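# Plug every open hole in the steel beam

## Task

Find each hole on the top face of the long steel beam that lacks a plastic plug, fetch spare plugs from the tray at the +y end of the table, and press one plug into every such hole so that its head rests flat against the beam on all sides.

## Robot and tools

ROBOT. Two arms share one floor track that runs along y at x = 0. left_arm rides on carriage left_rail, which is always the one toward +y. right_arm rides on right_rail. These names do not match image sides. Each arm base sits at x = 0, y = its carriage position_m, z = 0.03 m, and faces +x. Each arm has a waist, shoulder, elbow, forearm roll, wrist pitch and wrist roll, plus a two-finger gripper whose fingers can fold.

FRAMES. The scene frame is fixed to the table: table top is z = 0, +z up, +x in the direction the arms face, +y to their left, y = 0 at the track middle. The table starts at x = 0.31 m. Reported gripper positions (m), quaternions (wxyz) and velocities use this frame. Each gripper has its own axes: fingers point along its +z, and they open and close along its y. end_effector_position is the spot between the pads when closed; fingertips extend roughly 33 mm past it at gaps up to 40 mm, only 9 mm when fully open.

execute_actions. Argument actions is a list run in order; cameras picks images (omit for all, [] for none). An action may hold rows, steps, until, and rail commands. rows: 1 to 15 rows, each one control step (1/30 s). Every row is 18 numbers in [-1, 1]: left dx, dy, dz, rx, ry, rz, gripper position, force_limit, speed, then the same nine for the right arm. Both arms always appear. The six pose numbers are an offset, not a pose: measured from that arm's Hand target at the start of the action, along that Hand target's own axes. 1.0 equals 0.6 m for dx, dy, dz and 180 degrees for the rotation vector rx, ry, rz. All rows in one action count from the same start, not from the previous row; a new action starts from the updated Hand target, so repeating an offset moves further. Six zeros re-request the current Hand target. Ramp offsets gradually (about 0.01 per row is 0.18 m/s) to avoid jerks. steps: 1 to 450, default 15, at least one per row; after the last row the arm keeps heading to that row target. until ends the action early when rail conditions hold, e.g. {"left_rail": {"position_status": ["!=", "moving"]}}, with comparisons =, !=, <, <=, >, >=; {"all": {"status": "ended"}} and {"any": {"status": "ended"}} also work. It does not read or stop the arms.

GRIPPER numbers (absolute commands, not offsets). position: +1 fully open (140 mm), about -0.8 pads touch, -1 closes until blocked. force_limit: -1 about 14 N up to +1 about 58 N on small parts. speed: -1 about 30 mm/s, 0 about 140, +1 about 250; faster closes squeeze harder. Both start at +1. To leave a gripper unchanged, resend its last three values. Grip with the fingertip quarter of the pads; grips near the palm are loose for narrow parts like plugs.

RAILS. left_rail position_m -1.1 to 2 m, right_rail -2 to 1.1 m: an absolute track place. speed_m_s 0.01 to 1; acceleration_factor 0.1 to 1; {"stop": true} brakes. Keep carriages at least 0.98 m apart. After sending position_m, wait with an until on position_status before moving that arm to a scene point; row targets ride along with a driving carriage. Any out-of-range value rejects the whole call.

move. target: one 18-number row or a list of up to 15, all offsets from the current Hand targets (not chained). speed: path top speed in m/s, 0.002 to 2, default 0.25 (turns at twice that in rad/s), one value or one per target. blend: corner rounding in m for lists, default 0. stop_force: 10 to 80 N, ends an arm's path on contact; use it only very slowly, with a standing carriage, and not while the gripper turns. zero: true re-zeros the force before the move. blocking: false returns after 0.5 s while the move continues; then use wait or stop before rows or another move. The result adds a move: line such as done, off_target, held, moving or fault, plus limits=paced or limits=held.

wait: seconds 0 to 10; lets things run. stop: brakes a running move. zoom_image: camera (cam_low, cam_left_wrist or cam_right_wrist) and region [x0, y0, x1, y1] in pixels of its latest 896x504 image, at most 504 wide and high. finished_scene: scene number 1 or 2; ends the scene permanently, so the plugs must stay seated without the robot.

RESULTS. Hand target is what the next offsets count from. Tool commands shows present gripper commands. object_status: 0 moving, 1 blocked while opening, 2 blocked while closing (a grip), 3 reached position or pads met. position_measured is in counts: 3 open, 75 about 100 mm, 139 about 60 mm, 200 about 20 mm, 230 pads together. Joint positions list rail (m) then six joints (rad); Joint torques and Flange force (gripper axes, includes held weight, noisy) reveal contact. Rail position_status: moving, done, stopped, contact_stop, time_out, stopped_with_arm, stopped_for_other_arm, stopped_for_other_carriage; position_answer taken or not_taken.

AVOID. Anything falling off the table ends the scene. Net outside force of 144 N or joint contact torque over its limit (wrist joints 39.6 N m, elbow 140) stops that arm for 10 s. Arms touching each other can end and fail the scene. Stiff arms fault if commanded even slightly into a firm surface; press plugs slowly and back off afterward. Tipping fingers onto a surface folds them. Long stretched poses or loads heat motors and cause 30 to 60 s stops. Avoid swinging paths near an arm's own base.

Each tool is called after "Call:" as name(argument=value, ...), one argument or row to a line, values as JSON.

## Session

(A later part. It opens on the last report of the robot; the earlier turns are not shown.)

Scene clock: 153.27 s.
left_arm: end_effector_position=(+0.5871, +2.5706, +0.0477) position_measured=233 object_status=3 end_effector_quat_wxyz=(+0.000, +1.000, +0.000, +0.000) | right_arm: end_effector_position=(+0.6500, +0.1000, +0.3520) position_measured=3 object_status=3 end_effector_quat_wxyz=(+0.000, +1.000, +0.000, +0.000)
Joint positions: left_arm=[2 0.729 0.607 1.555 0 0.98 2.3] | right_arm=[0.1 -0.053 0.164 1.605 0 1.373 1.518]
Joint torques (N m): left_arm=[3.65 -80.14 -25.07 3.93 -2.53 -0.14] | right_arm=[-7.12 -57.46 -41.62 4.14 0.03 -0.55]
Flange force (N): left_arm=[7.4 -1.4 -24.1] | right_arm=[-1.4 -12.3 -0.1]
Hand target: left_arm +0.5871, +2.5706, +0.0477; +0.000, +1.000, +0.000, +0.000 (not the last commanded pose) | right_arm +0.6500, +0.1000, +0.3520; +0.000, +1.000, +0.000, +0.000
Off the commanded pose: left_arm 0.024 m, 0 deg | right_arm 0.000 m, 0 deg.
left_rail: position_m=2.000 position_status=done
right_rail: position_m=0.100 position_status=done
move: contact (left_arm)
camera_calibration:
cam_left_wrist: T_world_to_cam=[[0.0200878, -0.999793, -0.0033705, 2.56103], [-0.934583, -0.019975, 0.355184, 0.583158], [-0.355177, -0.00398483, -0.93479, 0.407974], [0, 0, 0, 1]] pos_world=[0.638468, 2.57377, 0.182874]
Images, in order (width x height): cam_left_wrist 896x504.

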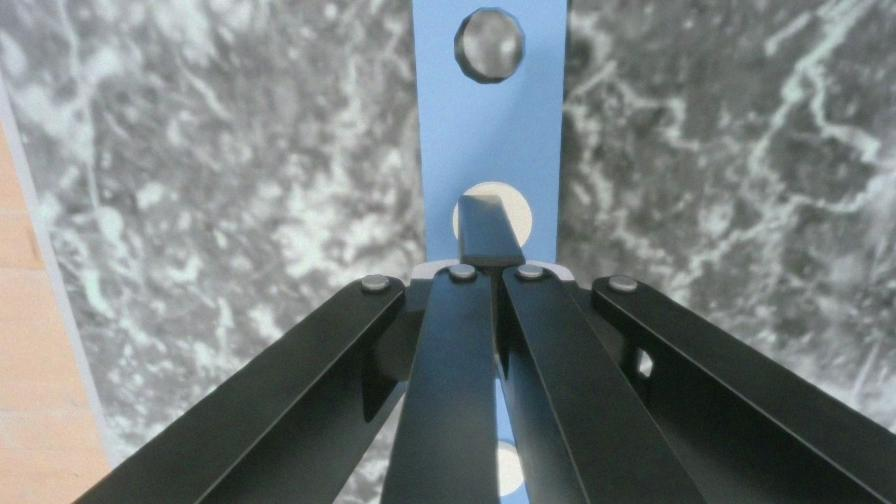

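Call:
move(
  target=[
    [0,0.0067,-0.03,0,0,0,-1,-1,0,0,0,0,0,0,0,1,1,1],
    [0,0.0067,-0.03,0,0,0,-0.26,-1,0,0,0,0,0,0,0,1,1,1],
    [0,0.0067,0.0035,0,0,0,-0.26,-1,0,0,0,0,0,0,0,1,1,1],
  ],
  cameras=["cam_left_wrist"],
  speed=0.03,
)

Call:
zoom_image(
  camera="cam_left_wrist",
  region=[340, 120, 600, 320],
)

Scene clock: 174.83 s.
left_arm: end_effector_position=(+0.5871, +2.5666, +0.0456) position_measured=162 object_status=3 end_effector_quat_wxyz=(+0.000, +1.000, +0.000, +0.000) | right_arm: end_effector_position=(+0.6500, +0.1000, +0.3520) position_measured=3 object_status=3 end_effector_quat_wxyz=(+0.000, +1.000, +0.000, +0.000)
Joint positions: left_arm=[2 0.725 0.605 1.562 0 0.974 2.296] | right_arm=[0.1 -0.053 0.164 1.605 0 1.373 1.518]
Joint torques (N m): left_arm=[3.78 -100.95 -32.42 3.88 -0.27 -0.16] | right_arm=[-7.11 -57.78 -41.74 4.11 0.02 -0.55]
Flange force (N): left_arm=[13.3 -6.9 2.5] | right_arm=[-0.7 -11.9 0.4]
Hand target: left_arm +0.5871, +2.5666, +0.0456; +0.000, +1.000, +0.000, +0.000 | right_arm +0.6500, +0.1000, +0.3520; +0.000, +1.000, +0.000, +0.000
Off the commanded pose: left_arm 0.000 m, 0 deg | right_arm 0.000 m, 0 deg.
left_rail: position_m=2.000 position_status=done
right_rail: position_m=0.100 position_status=done
move: done
camera_calibration:
cam_left_wrist: T_world_to_cam=[[0.0200878, -0.999793, -0.0033705, 2.55702], [-0.934583, -0.019975, 0.355184, 0.583789], [-0.355177, -0.00398483, -0.93479, 0.406088], [0, 0, 0, 1]] pos_world=[0.638468, 2.56977, 0.180874]
Images, in order (width x height): cam_left_wrist 896x504.

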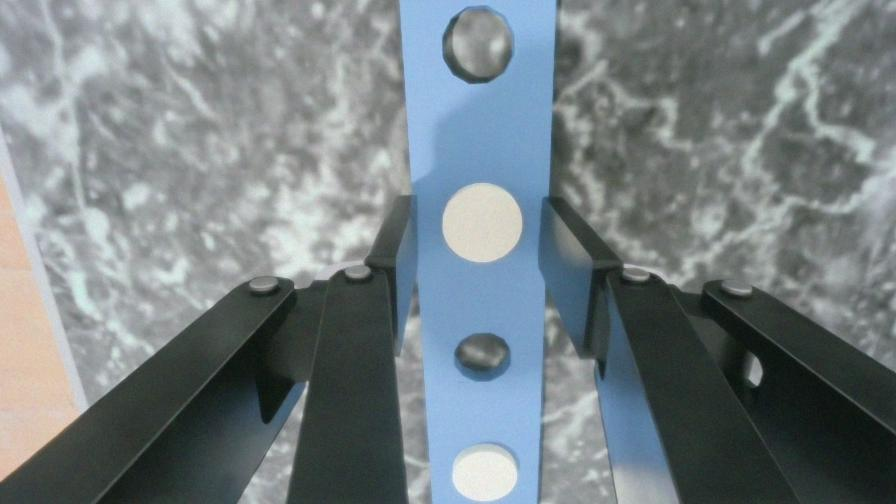

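Scaled by 1.938 from the camera's 896x504 image, which has a finer 1280x720 frame.

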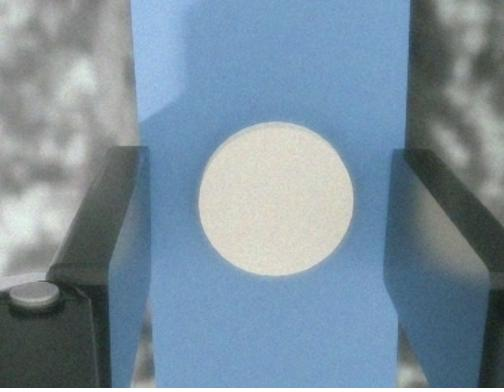

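Call:
move(
  target=[
    [0,0.002,0.0,0,0,0,-0.26,-0.3,-1,0,0,0,0,0,0,1,1,1],
    [0,0.002,0.0,0,0,0,-1,-0.3,-1,0,0,0,0,0,0,1,1,1],
  ],
  cameras=["cam_left_wrist"],
  speed=0.05,
)

Call:
move(
  target=[0,0,-0.1,0,0,0,-1,-0.3,-1,0,0,0,0,0,0,1,1,1],
  cameras=["cam_left_wrist"],
  speed=0.05,
)

Call:
zoom_image(
  camera="cam_left_wrist",
  region=[340, 120, 600, 320],
)

Scene clock: 191.43 s.
left_arm: end_effector_position=(+0.5871, +2.5654, +0.0456) position_measured=192 object_status=2 end_effector_quat_wxyz=(+0.000, +1.000, +0.000, +0.000) | right_arm: end_effector_position=(+0.6500, +0.1000, +0.3520) position_measured=3 object_status=3 end_effector_quat_wxyz=(+0.000, +1.000, +0.000, +0.000)
Joint positions: left_arm=[2 0.724 0.604 1.564 0 0.973 2.295] | right_arm=[0.1 -0.053 0.164 1.605 0 1.373 1.518]
Joint torques (N m): left_arm=[3.5 -98.13 -30.88 3.78 -0.19 -0.17] | right_arm=[-7.21 -57.51 -41.61 4.12 0 -0.53]
Flange force (N): left_arm=[13.1 -7.2 -0.5] | right_arm=[-0.9 -12.2 0.1]
Hand target: left_arm +0.5871, +2.5654, +0.0456; +0.000, +1.000, +0.000, +0.000 | right_arm +0.6500, +0.1000, +0.3520; +0.000, +1.000, +0.000, +0.000
Off the commanded pose: left_arm 0.000 m, 0 deg | right_arm 0.000 m, 0 deg.
left_rail: position_m=2.000 position_status=done
right_rail: position_m=0.100 position_status=done
move: done
camera_calibration:
cam_left_wrist: T_world_to_cam=[[0.0200878, -0.999793, -0.0033705, 2.55582], [-0.934583, -0.019975, 0.355184, 0.5838], [-0.355177, -0.00398483, -0.93479, 0.40599], [0, 0, 0, 1]] pos_world=[0.638468, 2.56857, 0.180774]
Images, in order (width x height): cam_left_wrist 896x504.

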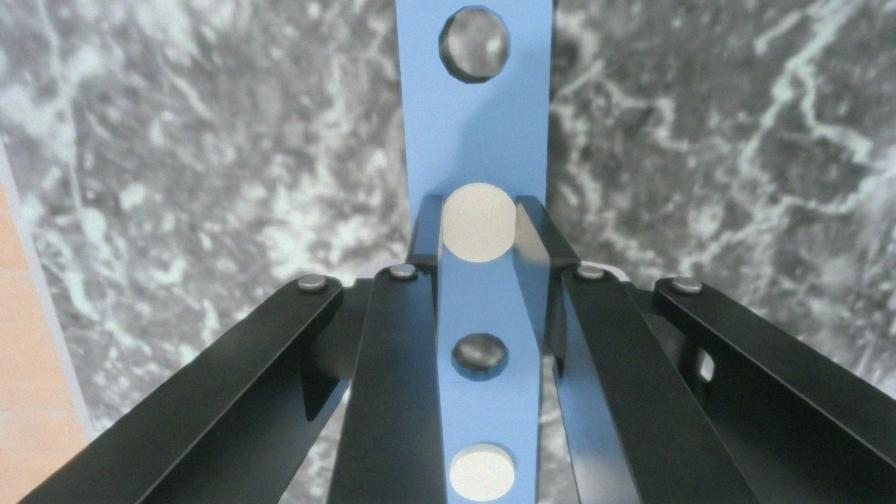

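Scene clock: 192.90 s.
left_arm: end_effector_position=(+0.5871, +2.5654, +0.1056) position_measured=192 object_status=2 end_effector_quat_wxyz=(+0.000, +1.000, +0.000, +0.000) | right_arm: end_effector_position=(+0.6500, +0.1000, +0.3520) position_measured=3 object_status=3 end_effector_quat_wxyz=(+0.000, +1.000, +0.000, +0.000)
Joint positions: left_arm=[2 0.724 0.553 1.525 0 1.063 2.295] | right_arm=[0.1 -0.053 0.164 1.605 0 1.373 1.518]
Joint torques (N m): left_arm=[3.74 -97.94 -34.3 4.09 -0.3 -0.13] | right_arm=[-7.07 -57.61 -41.7 4.13 0.04 -0.57]
Flange force (N): left_arm=[14.0 -7.3 1.7] | right_arm=[-1.1 -12.0 0.3]
Hand target: left_arm +0.5871, +2.5654, +0.1056; +0.000, +1.000, +0.000, +0.000 | right_arm +0.6500, +0.1000, +0.3520; +0.000, +1.000, +0.000, +0.000
Off the commanded pose: left_arm 0.000 m, 0 deg | right_arm 0.000 m, 0 deg.
left_rail: position_m=2.000 position_status=done
right_rail: position_m=0.100 position_status=done
move: done
camera_calibration:
cam_left_wrist: T_world_to_cam=[[0.0199939, -0.999795, -0.00333606, 2.55608], [-0.934585, -0.019875, 0.355185, 0.562233], [-0.355179, -0.00398372, -0.93479, 0.462075], [0, 0, 0, 1]] pos_world=[0.638467, 2.56857, 0.240774]
Images, in order (width x height): cam_left_wrist 896x504.

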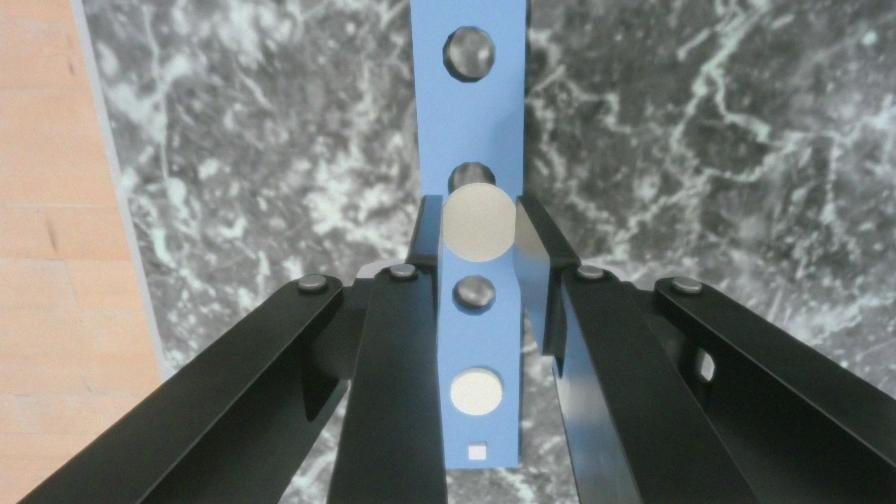

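Scaled by 1.938 from the camera's 896x504 image, which has a finer 1280x720 frame.

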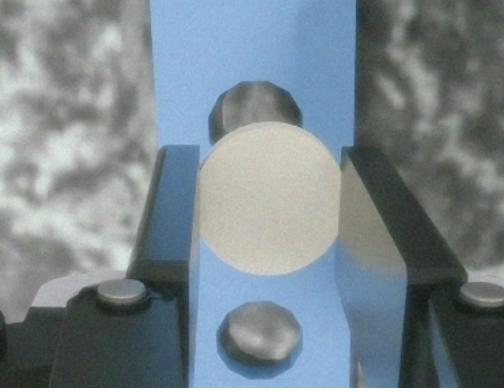

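Call:
move(
  target=[0.1048,0.94,-0.4107,0,0,0,-1,-0.3,-1,0,0,0,0,0,0,1,1,1],
  cameras=[],
  speed=0.3,
)

Call:
execute_actions(
  actions=[
    {"left_rail":{"position_m":0.18,"acceleration_factor":0.4},"right_rail":{"position_m":-1.2},"steps":300,"until":{"all":{"status":"ended"}}},
  ],
  cameras=["cam_left_wrist"],
)

Scene clock: 226.87 s.
left_arm: end_effector_position=(+0.6499, +2.0014, +0.3519) position_measured=192 object_status=2 end_effector_quat_wxyz=(+0.000, +1.000, +0.000, +0.000) | right_arm: end_effector_position=(+0.6500, +0.1000, +0.3520) position_measured=3 object_status=3 end_effector_quat_wxyz=(+0.000, +1.000, +0.000, +0.000)
Joint positions: left_arm=[2 -0.051 0.163 1.605 0 1.373 1.52] | right_arm=[0.1 -0.053 0.164 1.605 0 1.373 1.518]
Joint torques (N m): left_arm=[3.97 -63.42 -38.42 4.63 -0.28 -0.13] | right_arm=[-7.1 -57.63 -41.67 4.09 0.05 -0.54]
Flange force (N): left_arm=[13.1 5.7 -4.5] | right_arm=[-0.9 -11.8 0.3]
Hand target: left_arm +0.6499, +2.0014, +0.3519; +0.000, +1.000, +0.000, +0.000 | right_arm +0.6500, +0.1000, +0.3520; +0.000, +1.000, +0.000, +0.000
Off the commanded pose: left_arm 0.000 m, 0 deg | right_arm 0.000 m, 0 deg.
left_rail: position_m=2.000 position_status=done
right_rail: position_m=0.100 position_status=done
move: done
No camera images: "cameras" was empty.

Scene clock: 230.40 s.
left_arm: end_effector_position=(+0.6499, +0.1815, +0.3519) position_measured=192 object_status=2 end_effector_quat_wxyz=(+0.000, +1.000, +0.000, +0.000) | right_arm: end_effector_position=(+0.6500, -1.2000, +0.3520) position_measured=3 object_status=3 end_effector_quat_wxyz=(+0.000, +1.000, +0.000, +0.000)
Joint positions: left_arm=[0.18 -0.051 0.163 1.605 0 1.373 1.52] | right_arm=[-1.2 -0.053 0.164 1.605 0 1.373 1.518]
Joint torques (N m): left_arm=[3.86 -63.65 -38.67 4.6 -0.28 -0.14] | right_arm=[-6.84 -57.67 -41.68 4.12 0.03 -0.58]
Flange force (N): left_arm=[12.9 5.4 -4.2] | right_arm=[-1.2 -11.3 0.0]
Hand target: left_arm +0.6499, +0.1815, +0.3519; +0.000, +1.000, +0.000, +0.000 | right_arm +0.6500, -1.2000, +0.3520; +0.000, +1.000, +0.000, +0.000
Tool commands: left_gripper/position=-1.0 left_gripper/force_limit=-0.3 left_gripper/speed=-1.0 right_gripper/position=+1.0 right_gripper/force_limit=+1.0 right_gripper/speed=+1.0
Off the commanded pose: left_arm 0.000 m, 0 deg | right_arm 0.000 m, 0 deg.
left_rail: position_m=0.180 position_status=done
right_rail: position_m=-1.200 position_status=done
camera_calibration:
cam_left_wrist: T_world_to_cam=[[0.0200878, -0.999793, -0.0033705, 0.172088], [-0.934583, -0.019975, 0.355184, 0.486079], [-0.355177, -0.00398483, -0.93479, 0.705121], [0, 0, 0, 1]] pos_world=[0.701268, 0.184572, 0.487074]
Images, in order (width x height): cam_left_wrist 896x504.

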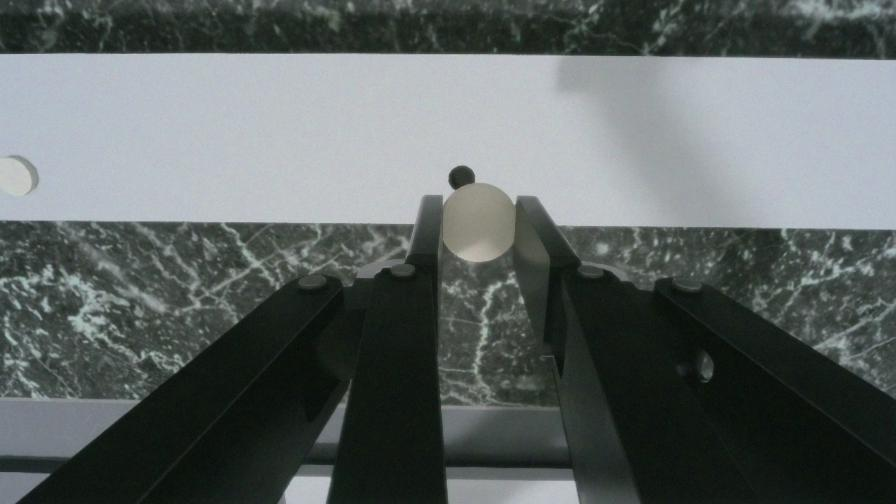

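Call:
move(
  target=[-0.07,0,0.15,0,0,0,-1,-0.3,-1,0,0,0,0,0,0,1,1,1],
  cameras=["cam_left_wrist","cam_low"],
  speed=0.1,
)

Call:
zoom_image(
  camera="cam_low",
  region=[480, 60, 700, 260],
)

Scene clock: 247.87 s.
left_arm: end_effector_position=(+0.6080, +0.1814, +0.2619) position_measured=192 object_status=2 end_effector_quat_wxyz=(+0.000, +1.000, +0.000, +0.000) | right_arm: end_effector_position=(+0.6500, -1.2000, +0.3520) position_measured=3 object_status=3 end_effector_quat_wxyz=(+0.000, +1.000, +0.000, +0.000)
Joint positions: left_arm=[0.18 -0.055 0.139 1.802 0 1.201 1.516] | right_arm=[-1.2 -0.053 0.164 1.605 0 1.373 1.518]
Joint torques (N m): left_arm=[3.97 -58.86 -36.81 4.39 -0.29 -0.14] | right_arm=[-7.08 -57.46 -41.56 4.13 0.08 -0.53]
Flange force (N): left_arm=[12.8 6.2 -1.2] | right_arm=[-1.1 -11.8 0.1]
Hand target: left_arm +0.6080, +0.1814, +0.2619; +0.000, +1.000, +0.000, +0.000 | right_arm +0.6500, -1.2000, +0.3520; +0.000, +1.000, +0.000, +0.000
Off the commanded pose: left_arm 0.000 m, 0 deg | right_arm 0.000 m, 0 deg.
left_rail: position_m=0.180 position_status=done
right_rail: position_m=-1.200 position_status=done
move: done
camera_calibration:
cam_left_wrist: T_world_to_cam=[[0.0199945, -0.999795, -0.00333464, 0.172677], [-0.934618, -0.0198754, 0.355097, 0.478796], [-0.355091, -0.00398338, -0.934823, 0.606122], [0, 0, 0, 1]] pos_world=[0.659267, 0.184572, 0.397174]
Images, in order (width x height): cam_low 896x504, cam_left_wrist 896x504.

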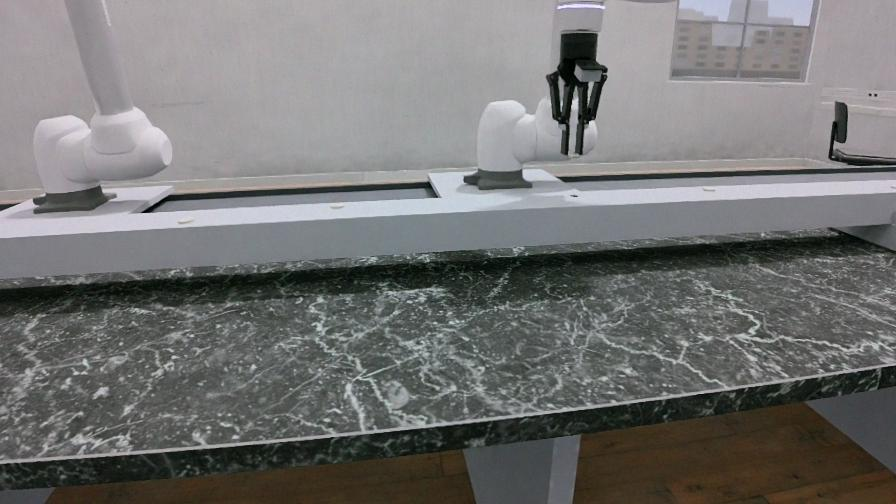

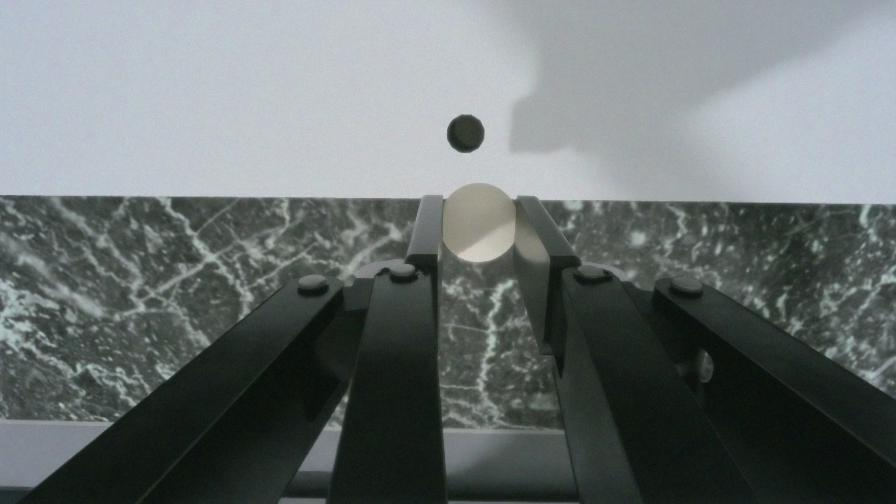

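Scaled by 2.291 from the camera's 896x504 image, which has a finer 1280x720 frame.

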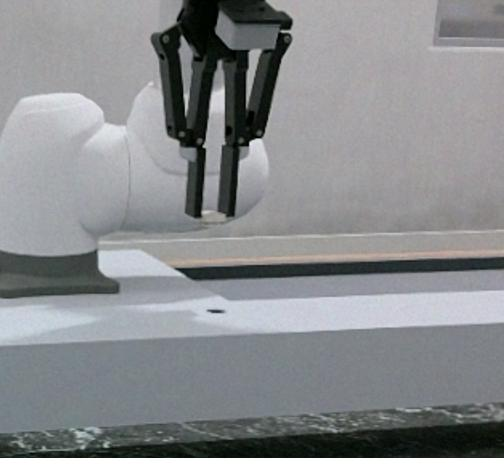

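Call:
move(
  target=[0.035,-0.0043,0.11,0,0,0,-1,-0.3,-1,0,0,0,0,0,0,1,1,1],
  cameras=["cam_left_wrist","cam_low"],
  speed=0.08,
)

Call:
zoom_image(
  camera="cam_low",
  region=[520, 120, 640, 220],
)

Call:
zoom_image(
  camera="cam_left_wrist",
  region=[400, 140, 560, 290],
)

Scene clock: 267.57 s.
left_arm: end_effector_position=(+0.6290, +0.1840, +0.1959) position_measured=192 object_status=2 end_effector_quat_wxyz=(+0.000, +1.000, +0.000, +0.000) | right_arm: end_effector_position=(+0.6500, -1.2000, +0.3520) position_measured=3 object_status=3 end_effector_quat_wxyz=(+0.000, +1.000, +0.000, +0.000)
Joint positions: left_arm=[0.18 -0.049 0.216 1.838 0 1.088 1.522] | right_arm=[-1.2 -0.053 0.164 1.605 0 1.373 1.518]
Joint torques (N m): left_arm=[3.74 -64.62 -34.83 4.2 -0.28 -0.16] | right_arm=[-7.27 -57.29 -41.73 4.12 0.04 -0.54]
Flange force (N): left_arm=[11.5 5.4 -0.9] | right_arm=[-1.2 -12.2 0.5]
Hand target: left_arm +0.6290, +0.1840, +0.1959; +0.000, +1.000, +0.000, +0.000 | right_arm +0.6500, -1.2000, +0.3520; +0.000, +1.000, +0.000, +0.000
Off the commanded pose: left_arm 0.000 m, 0 deg | right_arm 0.000 m, 0 deg.
left_rail: position_m=0.180 position_status=done
right_rail: position_m=-1.200 position_status=done
move: done
camera_calibration:
cam_left_wrist: T_world_to_cam=[[0.0199607, -0.999795, -0.00343036, 0.174691], [-0.934585, -0.0198775, 0.355183, 0.521861], [-0.355179, -0.00388375, -0.93479, 0.551921], [0, 0, 0, 1]] pos_world=[0.680267, 0.187172, 0.331173]
Images, in order (width x height): cam_low 896x504, cam_left_wrist 896x504.

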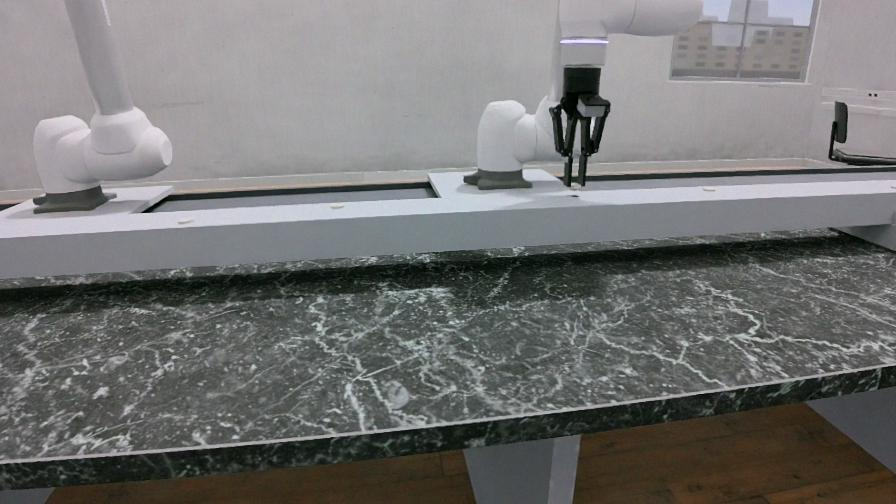

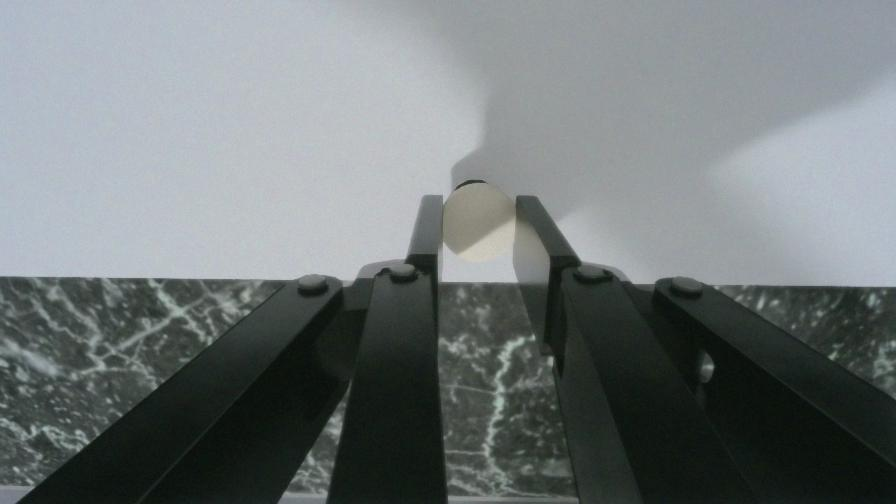

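Scaled by 4.200 from the camera's 896x504 image, which has a finer 1280x720 frame.

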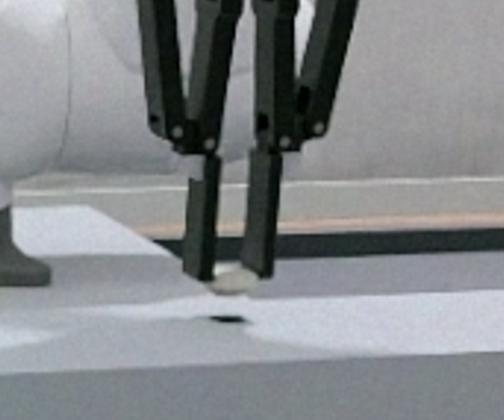

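Scaled by 3.150 from the camera's 896x504 image, which has a finer 1280x720 frame.

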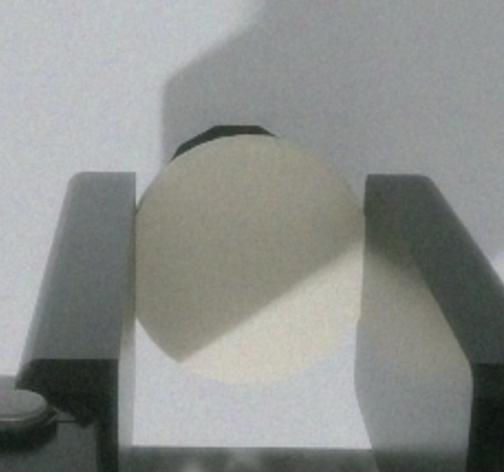

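Call:
move(
  target=[0.0025,0.0,0.115,0,0,0,-1,-0.3,-1,0,0,0,0,0,0,1,1,1],
  cameras=["cam_left_wrist","cam_low"],
  speed=0.01,
  stop_force=14,
)

Call:
zoom_image(
  camera="cam_low",
  region=[520, 120, 640, 220],
)

Call:
zoom_image(
  camera="cam_left_wrist",
  region=[400, 140, 560, 290],
)

Scene clock: 284.90 s.
left_arm: end_effector_position=(+0.6295, +0.1840, +0.1798) position_measured=192 object_status=2 end_effector_quat_wxyz=(+0.000, +1.000, +0.000, +0.000) | right_arm: end_effector_position=(+0.6500, -1.2000, +0.3520) position_measured=3 object_status=3 end_effector_quat_wxyz=(+0.000, +1.000, +0.000, +0.000)
Joint positions: left_arm=[0.18 -0.049 0.23 1.853 0 1.058 1.522] | right_arm=[-1.2 -0.053 0.164 1.605 0 1.373 1.518]
Joint torques (N m): left_arm=[1.27 -52.97 -21.01 2.66 2.33 -0.12] | right_arm=[-7.05 -57.4 -41.77 4.11 0.03 -0.55]
Flange force (N): left_arm=[17.6 1.5 -19.0] | right_arm=[-1.9 -11.8 -0.1]
Hand target: left_arm +0.6295, +0.1840, +0.1798; +0.000, +1.000, +0.000, +0.000 (not the last commanded pose) | right_arm +0.6500, -1.2000, +0.3520; +0.000, +1.000, +0.000, +0.000
Off the commanded pose: left_arm 0.053 m, 0 deg | right_arm 0.000 m, 0 deg.
left_rail: position_m=0.180 position_status=done
right_rail: position_m=-1.200 position_status=done
move: contact (left_arm)
camera_calibration:
cam_left_wrist: T_world_to_cam=[[0.0200896, -0.999793, -0.00336114, 0.174516], [-0.934741, -0.0199751, 0.354768, 0.528301], [-0.354762, -0.00398534, -0.934948, 0.536833], [0, 0, 0, 1]] pos_world=[0.680767, 0.187172, 0.315073]
Images, in order (width x height): cam_low 896x504, cam_left_wrist 896x504.

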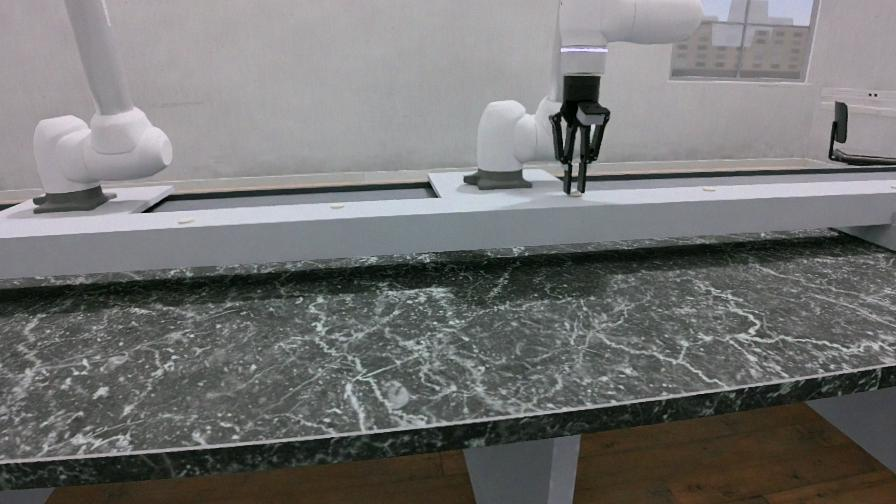

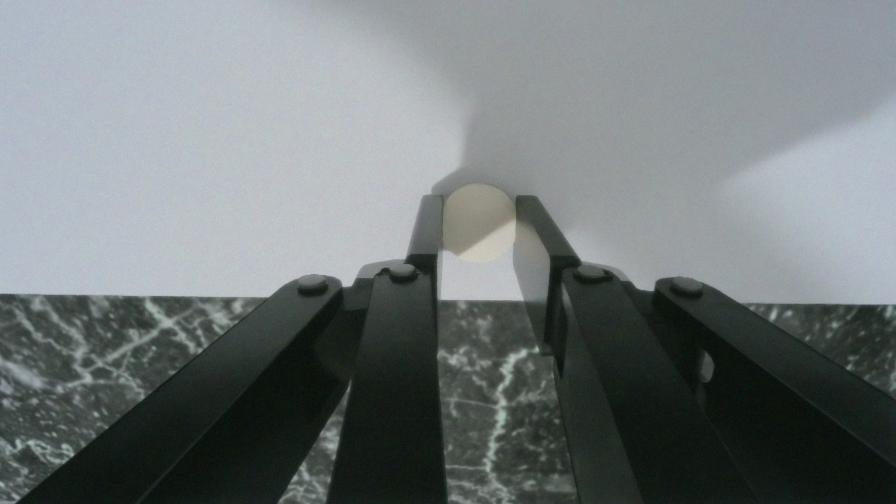

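Scaled by 4.200 from the camera's 896x504 image, which has a finer 1280x720 frame.

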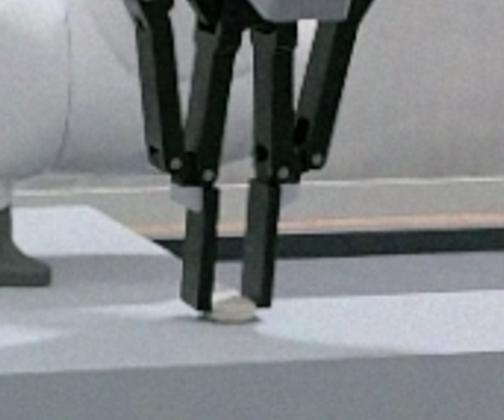

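Scaled by 3.150 from the camera's 896x504 image, which has a finer 1280x720 frame.

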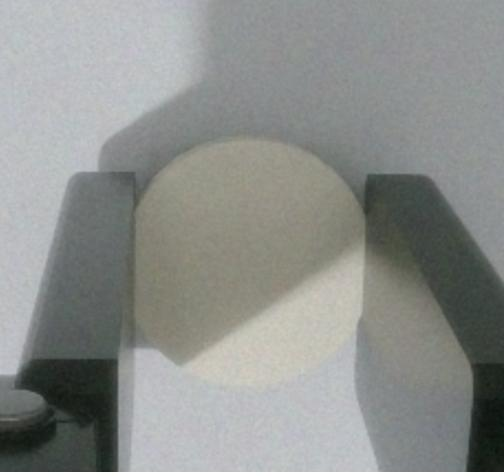

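Call:
move(
  target=[0,0.0,0.02,0,0,0,-1,-0.3,-1,0,0,0,0,0,0,1,1,1],
  cameras=["cam_left_wrist","cam_low"],
  speed=0.01,
  stop_force=35,
)

Call:
zoom_image(
  camera="cam_low",
  region=[520, 120, 640, 220],
)

Call:
zoom_image(
  camera="cam_left_wrist",
  region=[400, 140, 560, 290],
)

Scene clock: 308.83 s.
left_arm: end_effector_position=(+0.6295, +0.1840, +0.1745) position_measured=192 object_status=2 end_effector_quat_wxyz=(+0.000, +1.000, +0.000, +0.000) | right_arm: end_effector_position=(+0.6500, -1.2000, +0.3520) position_measured=3 object_status=3 end_effector_quat_wxyz=(+0.000, +1.000, +0.000, +0.000)
Joint positions: left_arm=[0.18 -0.049 0.234 1.859 0 1.048 1.522] | right_arm=[-1.2 -0.053 0.164 1.605 0 1.373 1.518]
Joint torques (N m): left_arm=[-0.29 -31 -6.43 1.67 1.53 -0.16] | right_arm=[-7 -57.36 -41.65 4.12 0.02 -0.52]
Flange force (N): left_arm=[12.5 -1.0 -53.6] | right_arm=[-2.0 -12.1 -0.3]
Hand target: left_arm +0.6295, +0.1840, +0.1745; +0.000, +1.000, +0.000, +0.000 (not the last commanded pose) | right_arm +0.6500, -1.2000, +0.3520; +0.000, +1.000, +0.000, +0.000
Off the commanded pose: left_arm 0.007 m, 0 deg | right_arm 0.000 m, 0 deg.
left_rail: position_m=0.180 position_status=done
right_rail: position_m=-1.200 position_status=done
move: contact (left_arm)
camera_calibration:
cam_left_wrist: T_world_to_cam=[[0.0200896, -0.999793, -0.00336114, 0.174498], [-0.934741, -0.0199751, 0.354768, 0.530181], [-0.354762, -0.00398534, -0.934948, 0.531878], [0, 0, 0, 1]] pos_world=[0.680767, 0.187172, 0.309773]
Images, in order (width x height): cam_low 896x504, cam_left_wrist 896x504.

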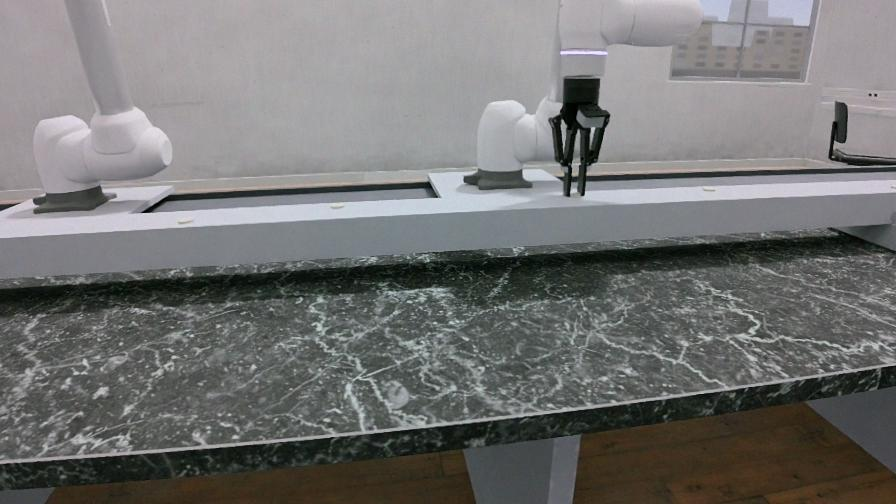

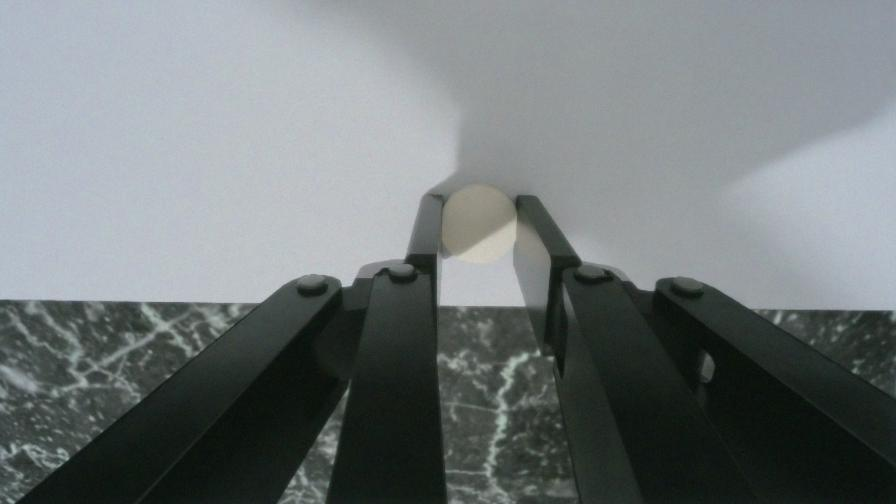

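Scaled by 4.200 from the camera's 896x504 image, which has a finer 1280x720 frame.

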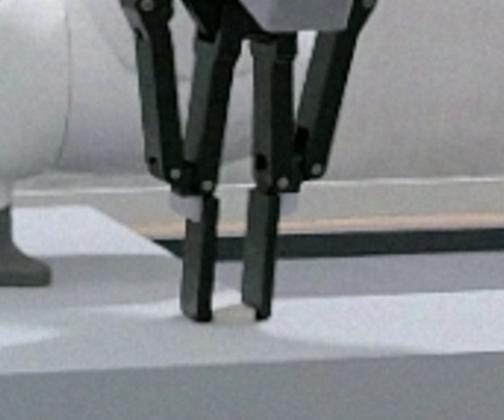

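Scaled by 3.150 from the camera's 896x504 image, which has a finer 1280x720 frame.

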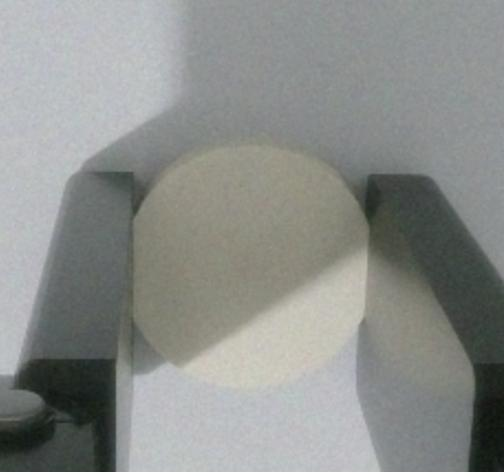

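Call:
move(
  target=[
    [0,0,-0.003,0,0,0,-0.3,-0.3,-1,0,0,0,0,0,0,1,1,1],
    [0,0,-0.06,0,0,0,-1,-0.3,0,0,0,0,0,0,0,1,1,1],
  ],
  cameras=["cam_left_wrist","cam_low"],
  speed=0.05,
)

Call:
zoom_image(
  camera="cam_low",
  region=[520, 120, 640, 220],
)

Call:
move(
  target=[0,0,0.07,0,0,0,-1,-0.3,0,0,0,0,0,0,0,1,1,1],
  cameras=["cam_left_wrist","cam_low"],
  speed=0.015,
  stop_force=70,
)

Call:
move(
  target=[0,0,-0.1,0,0,0,-1,-0.3,0,0,0,0,0,0,0,1,1,1],
  cameras=["cam_left_wrist","cam_low"],
)

Call:
zoom_image(
  camera="cam_low",
  region=[520, 120, 640, 220],
)

Call:
zoom_image(
  camera="cam_low",
  region=[650, 140, 770, 240],
)

Scene clock: 327.77 s.
left_arm: end_effector_position=(+0.6295, +0.1840, +0.2105) position_measured=233 object_status=3 end_effector_quat_wxyz=(+0.000, +1.000, +0.000, +0.000) | right_arm: end_effector_position=(+0.6500, -1.2000, +0.3520) position_measured=3 object_status=3 end_effector_quat_wxyz=(+0.000, +1.000, +0.000, +0.000)
Joint positions: left_arm=[0.18 -0.049 0.206 1.822 0 1.114 1.522] | right_arm=[-1.2 -0.053 0.164 1.605 0 1.373 1.518]
Joint torques (N m): left_arm=[3.81 -64.29 -35.28 4.24 -0.26 -0.14] | right_arm=[-6.94 -57.57 -41.68 4.1 0.05 -0.52]
Flange force (N): left_arm=[12.2 5.5 -0.8] | right_arm=[-1.3 -11.9 0.3]
Hand target: left_arm +0.6295, +0.1840, +0.2105; +0.000, +1.000, +0.000, +0.000 | right_arm +0.6500, -1.2000, +0.3520; +0.000, +1.000, +0.000, +0.000
Off the commanded pose: left_arm 0.000 m, 0 deg | right_arm 0.000 m, 0 deg.
left_rail: position_m=0.180 position_status=done
right_rail: position_m=-1.200 position_status=done
move: done
camera_calibration:
cam_left_wrist: T_world_to_cam=[[0.0200896, -0.999793, -0.00336114, 0.174619], [-0.934741, -0.0199751, 0.354768, 0.51741], [-0.354762, -0.00398534, -0.934948, 0.565536], [0, 0, 0, 1]] pos_world=[0.680767, 0.187172, 0.345773]
Images, in order (width x height): cam_low 896x504, cam_left_wrist 896x504.

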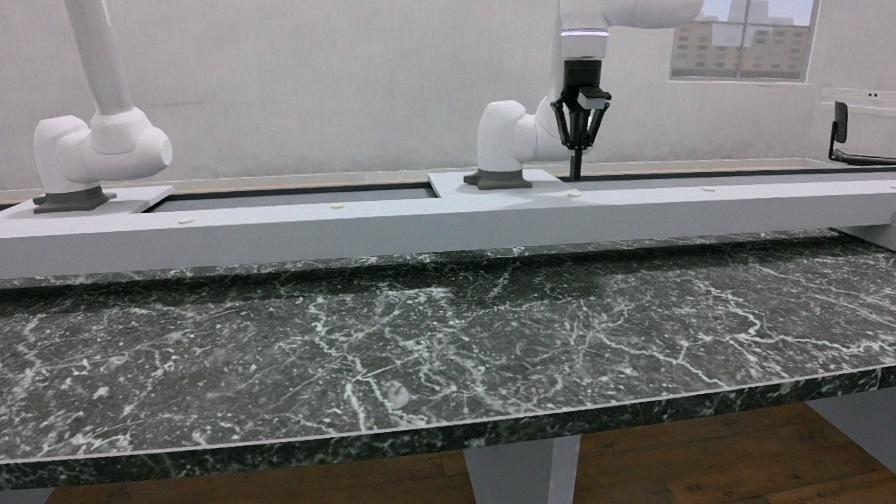

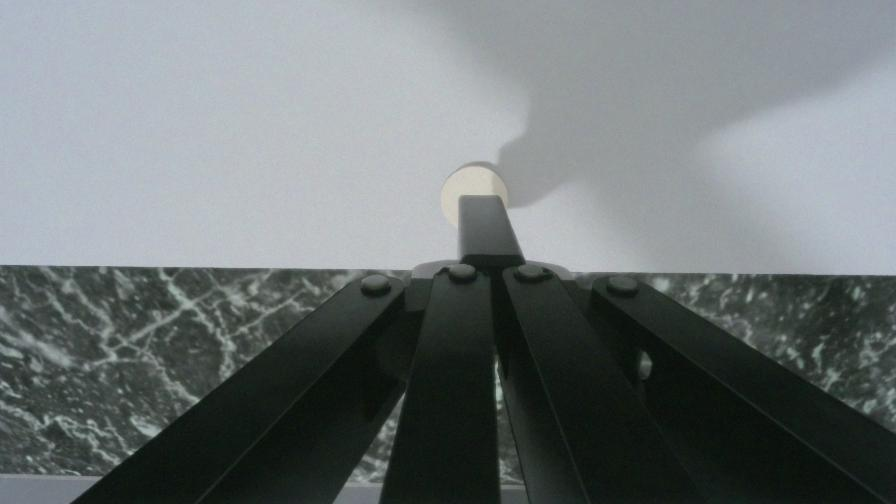

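Scaled by 4.200 from the camera's 896x504 image, which has a finer 1280x720 frame.

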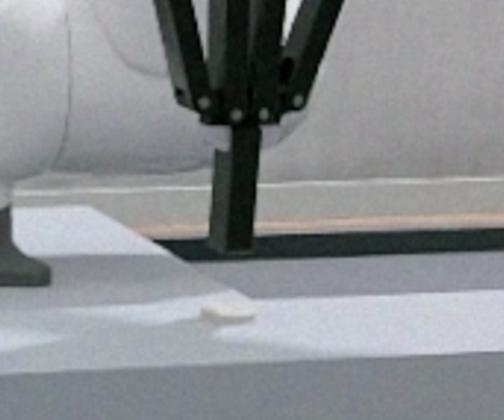

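Scene clock: 330.57 s.
left_arm: end_effector_position=(+0.6297, +0.1840, +0.1783) position_measured=233 object_status=3 end_effector_quat_wxyz=(+0.000, +1.000, +0.000, +0.001) | right_arm: end_effector_position=(+0.6500, -1.2000, +0.3520) position_measured=3 object_status=3 end_effector_quat_wxyz=(+0.000, +1.000, +0.000, +0.000)
Joint positions: left_arm=[0.18 -0.049 0.231 1.855 0 1.055 1.522] | right_arm=[-1.2 -0.053 0.164 1.605 0 1.373 1.518]
Joint torques (N m): left_arm=[2.95 -5.95 -4.79 4.06 -8.83 -0.14] | right_arm=[-6.87 -57.74 -41.62 4.1 0.06 -0.52]
Flange force (N): left_arm=[-16.9 4.2 -94.9] | right_arm=[-0.3 -11.7 0.5]
Hand target: left_arm +0.6297, +0.1840, +0.1783; +0.000, +1.000, +0.000, +0.001 (not the last commanded pose) | right_arm +0.6500, -1.2000, +0.3520; +0.000, +1.000, +0.000, +0.000
Off the commanded pose: left_arm 0.010 m, 0 deg | right_arm 0.000 m, 0 deg.
left_rail: position_m=0.180 position_status=done
right_rail: position_m=-1.200 position_status=done
move: contact (left_arm)
camera_calibration:
cam_left_wrist: T_world_to_cam=[[0.0199978, -0.999795, -0.00331269, 0.174556], [-0.935, -0.0198751, 0.354091, 0.529295], [-0.354084, -0.00398369, -0.935205, 0.535084], [0, 0, 0, 1]] pos_world=[0.680865, 0.187172, 0.313573]
Images, in order (width x height): cam_low 896x504, cam_left_wrist 896x504.

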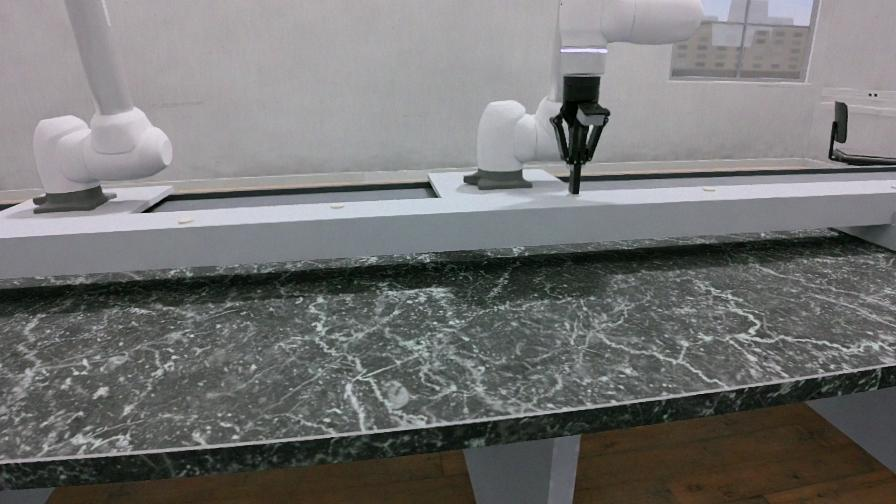

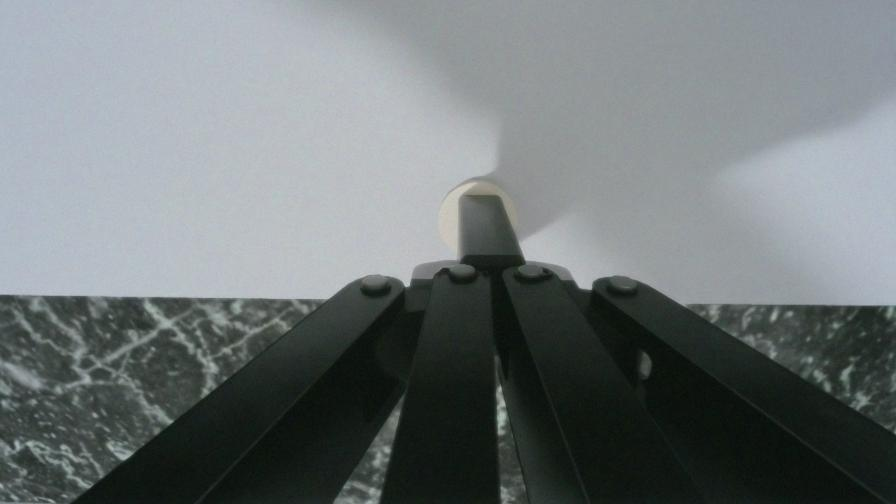

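Scene clock: 331.33 s.
left_arm: end_effector_position=(+0.6296, +0.1840, +0.2382) position_measured=233 object_status=3 end_effector_quat_wxyz=(+0.000, +1.000, +0.000, +0.001) | right_arm: end_effector_position=(+0.6500, -1.2000, +0.3520) position_measured=3 object_status=3 end_effector_quat_wxyz=(+0.000, +1.000, +0.000, +0.000)
Joint positions: left_arm=[0.18 -0.049 0.186 1.791 0 1.163 1.522] | right_arm=[-1.2 -0.053 0.164 1.605 0 1.373 1.518]
Joint torques (N m): left_arm=[3.89 -63.25 -35.99 4.34 -0.29 -0.14] | right_arm=[-7.11 -57.64 -41.62 4.09 0.07 -0.54]
Flange force (N): left_arm=[13.1 5.8 -1.2] | right_arm=[-0.5 -12.0 0.4]
Hand target: left_arm +0.6296, +0.1840, +0.2383; +0.000, +1.000, +0.000, +0.001 | right_arm +0.6500, -1.2000, +0.3520; +0.000, +1.000, +0.000, +0.000
Off the commanded pose: left_arm 0.000 m, 0 deg | right_arm 0.000 m, 0 deg.
left_rail: position_m=0.180 position_status=done
right_rail: position_m=-1.200 position_status=done
move: done
camera_calibration:
cam_left_wrist: T_world_to_cam=[[0.0200918, -0.999793, -0.00334869, 0.174706], [-0.934965, -0.0199753, 0.354177, 0.507955], [-0.354171, -0.00398515, -0.935172, 0.591115], [0, 0, 0, 1]] pos_world=[0.680765, 0.187172, 0.373473]
Images, in order (width x height): cam_low 896x504, cam_left_wrist 896x504.

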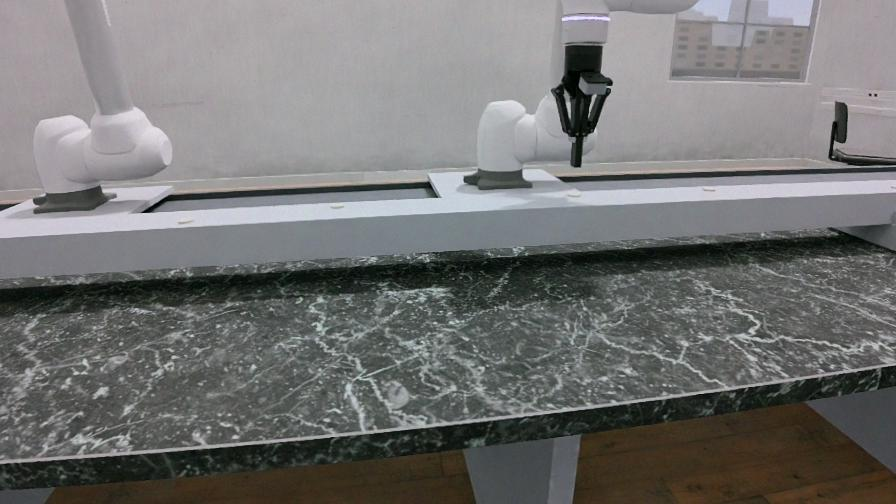

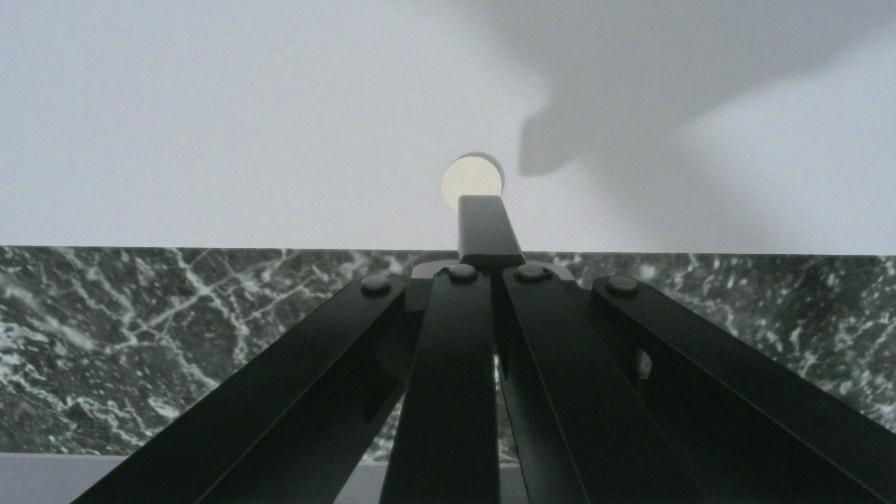

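Scaled by 4.200 from the camera's 896x504 image, which has a finer 1280x720 frame.

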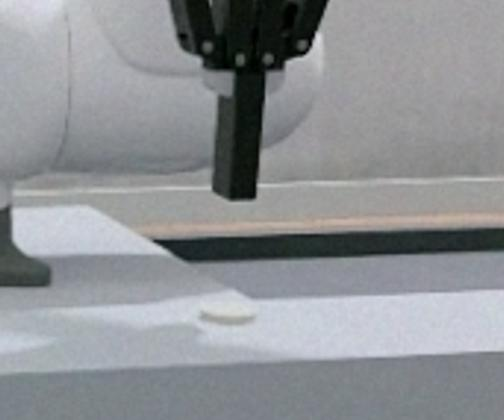

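Scaled by 4.200 from the camera's 896x504 image, which has a finer 1280x720 frame.

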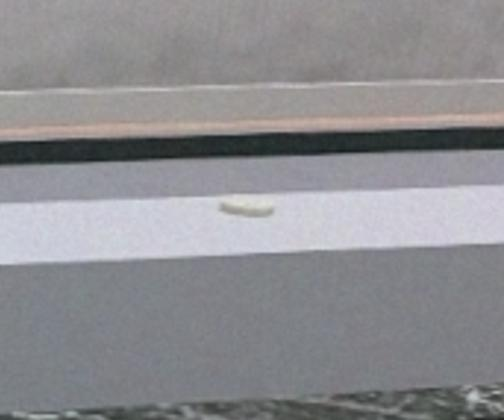

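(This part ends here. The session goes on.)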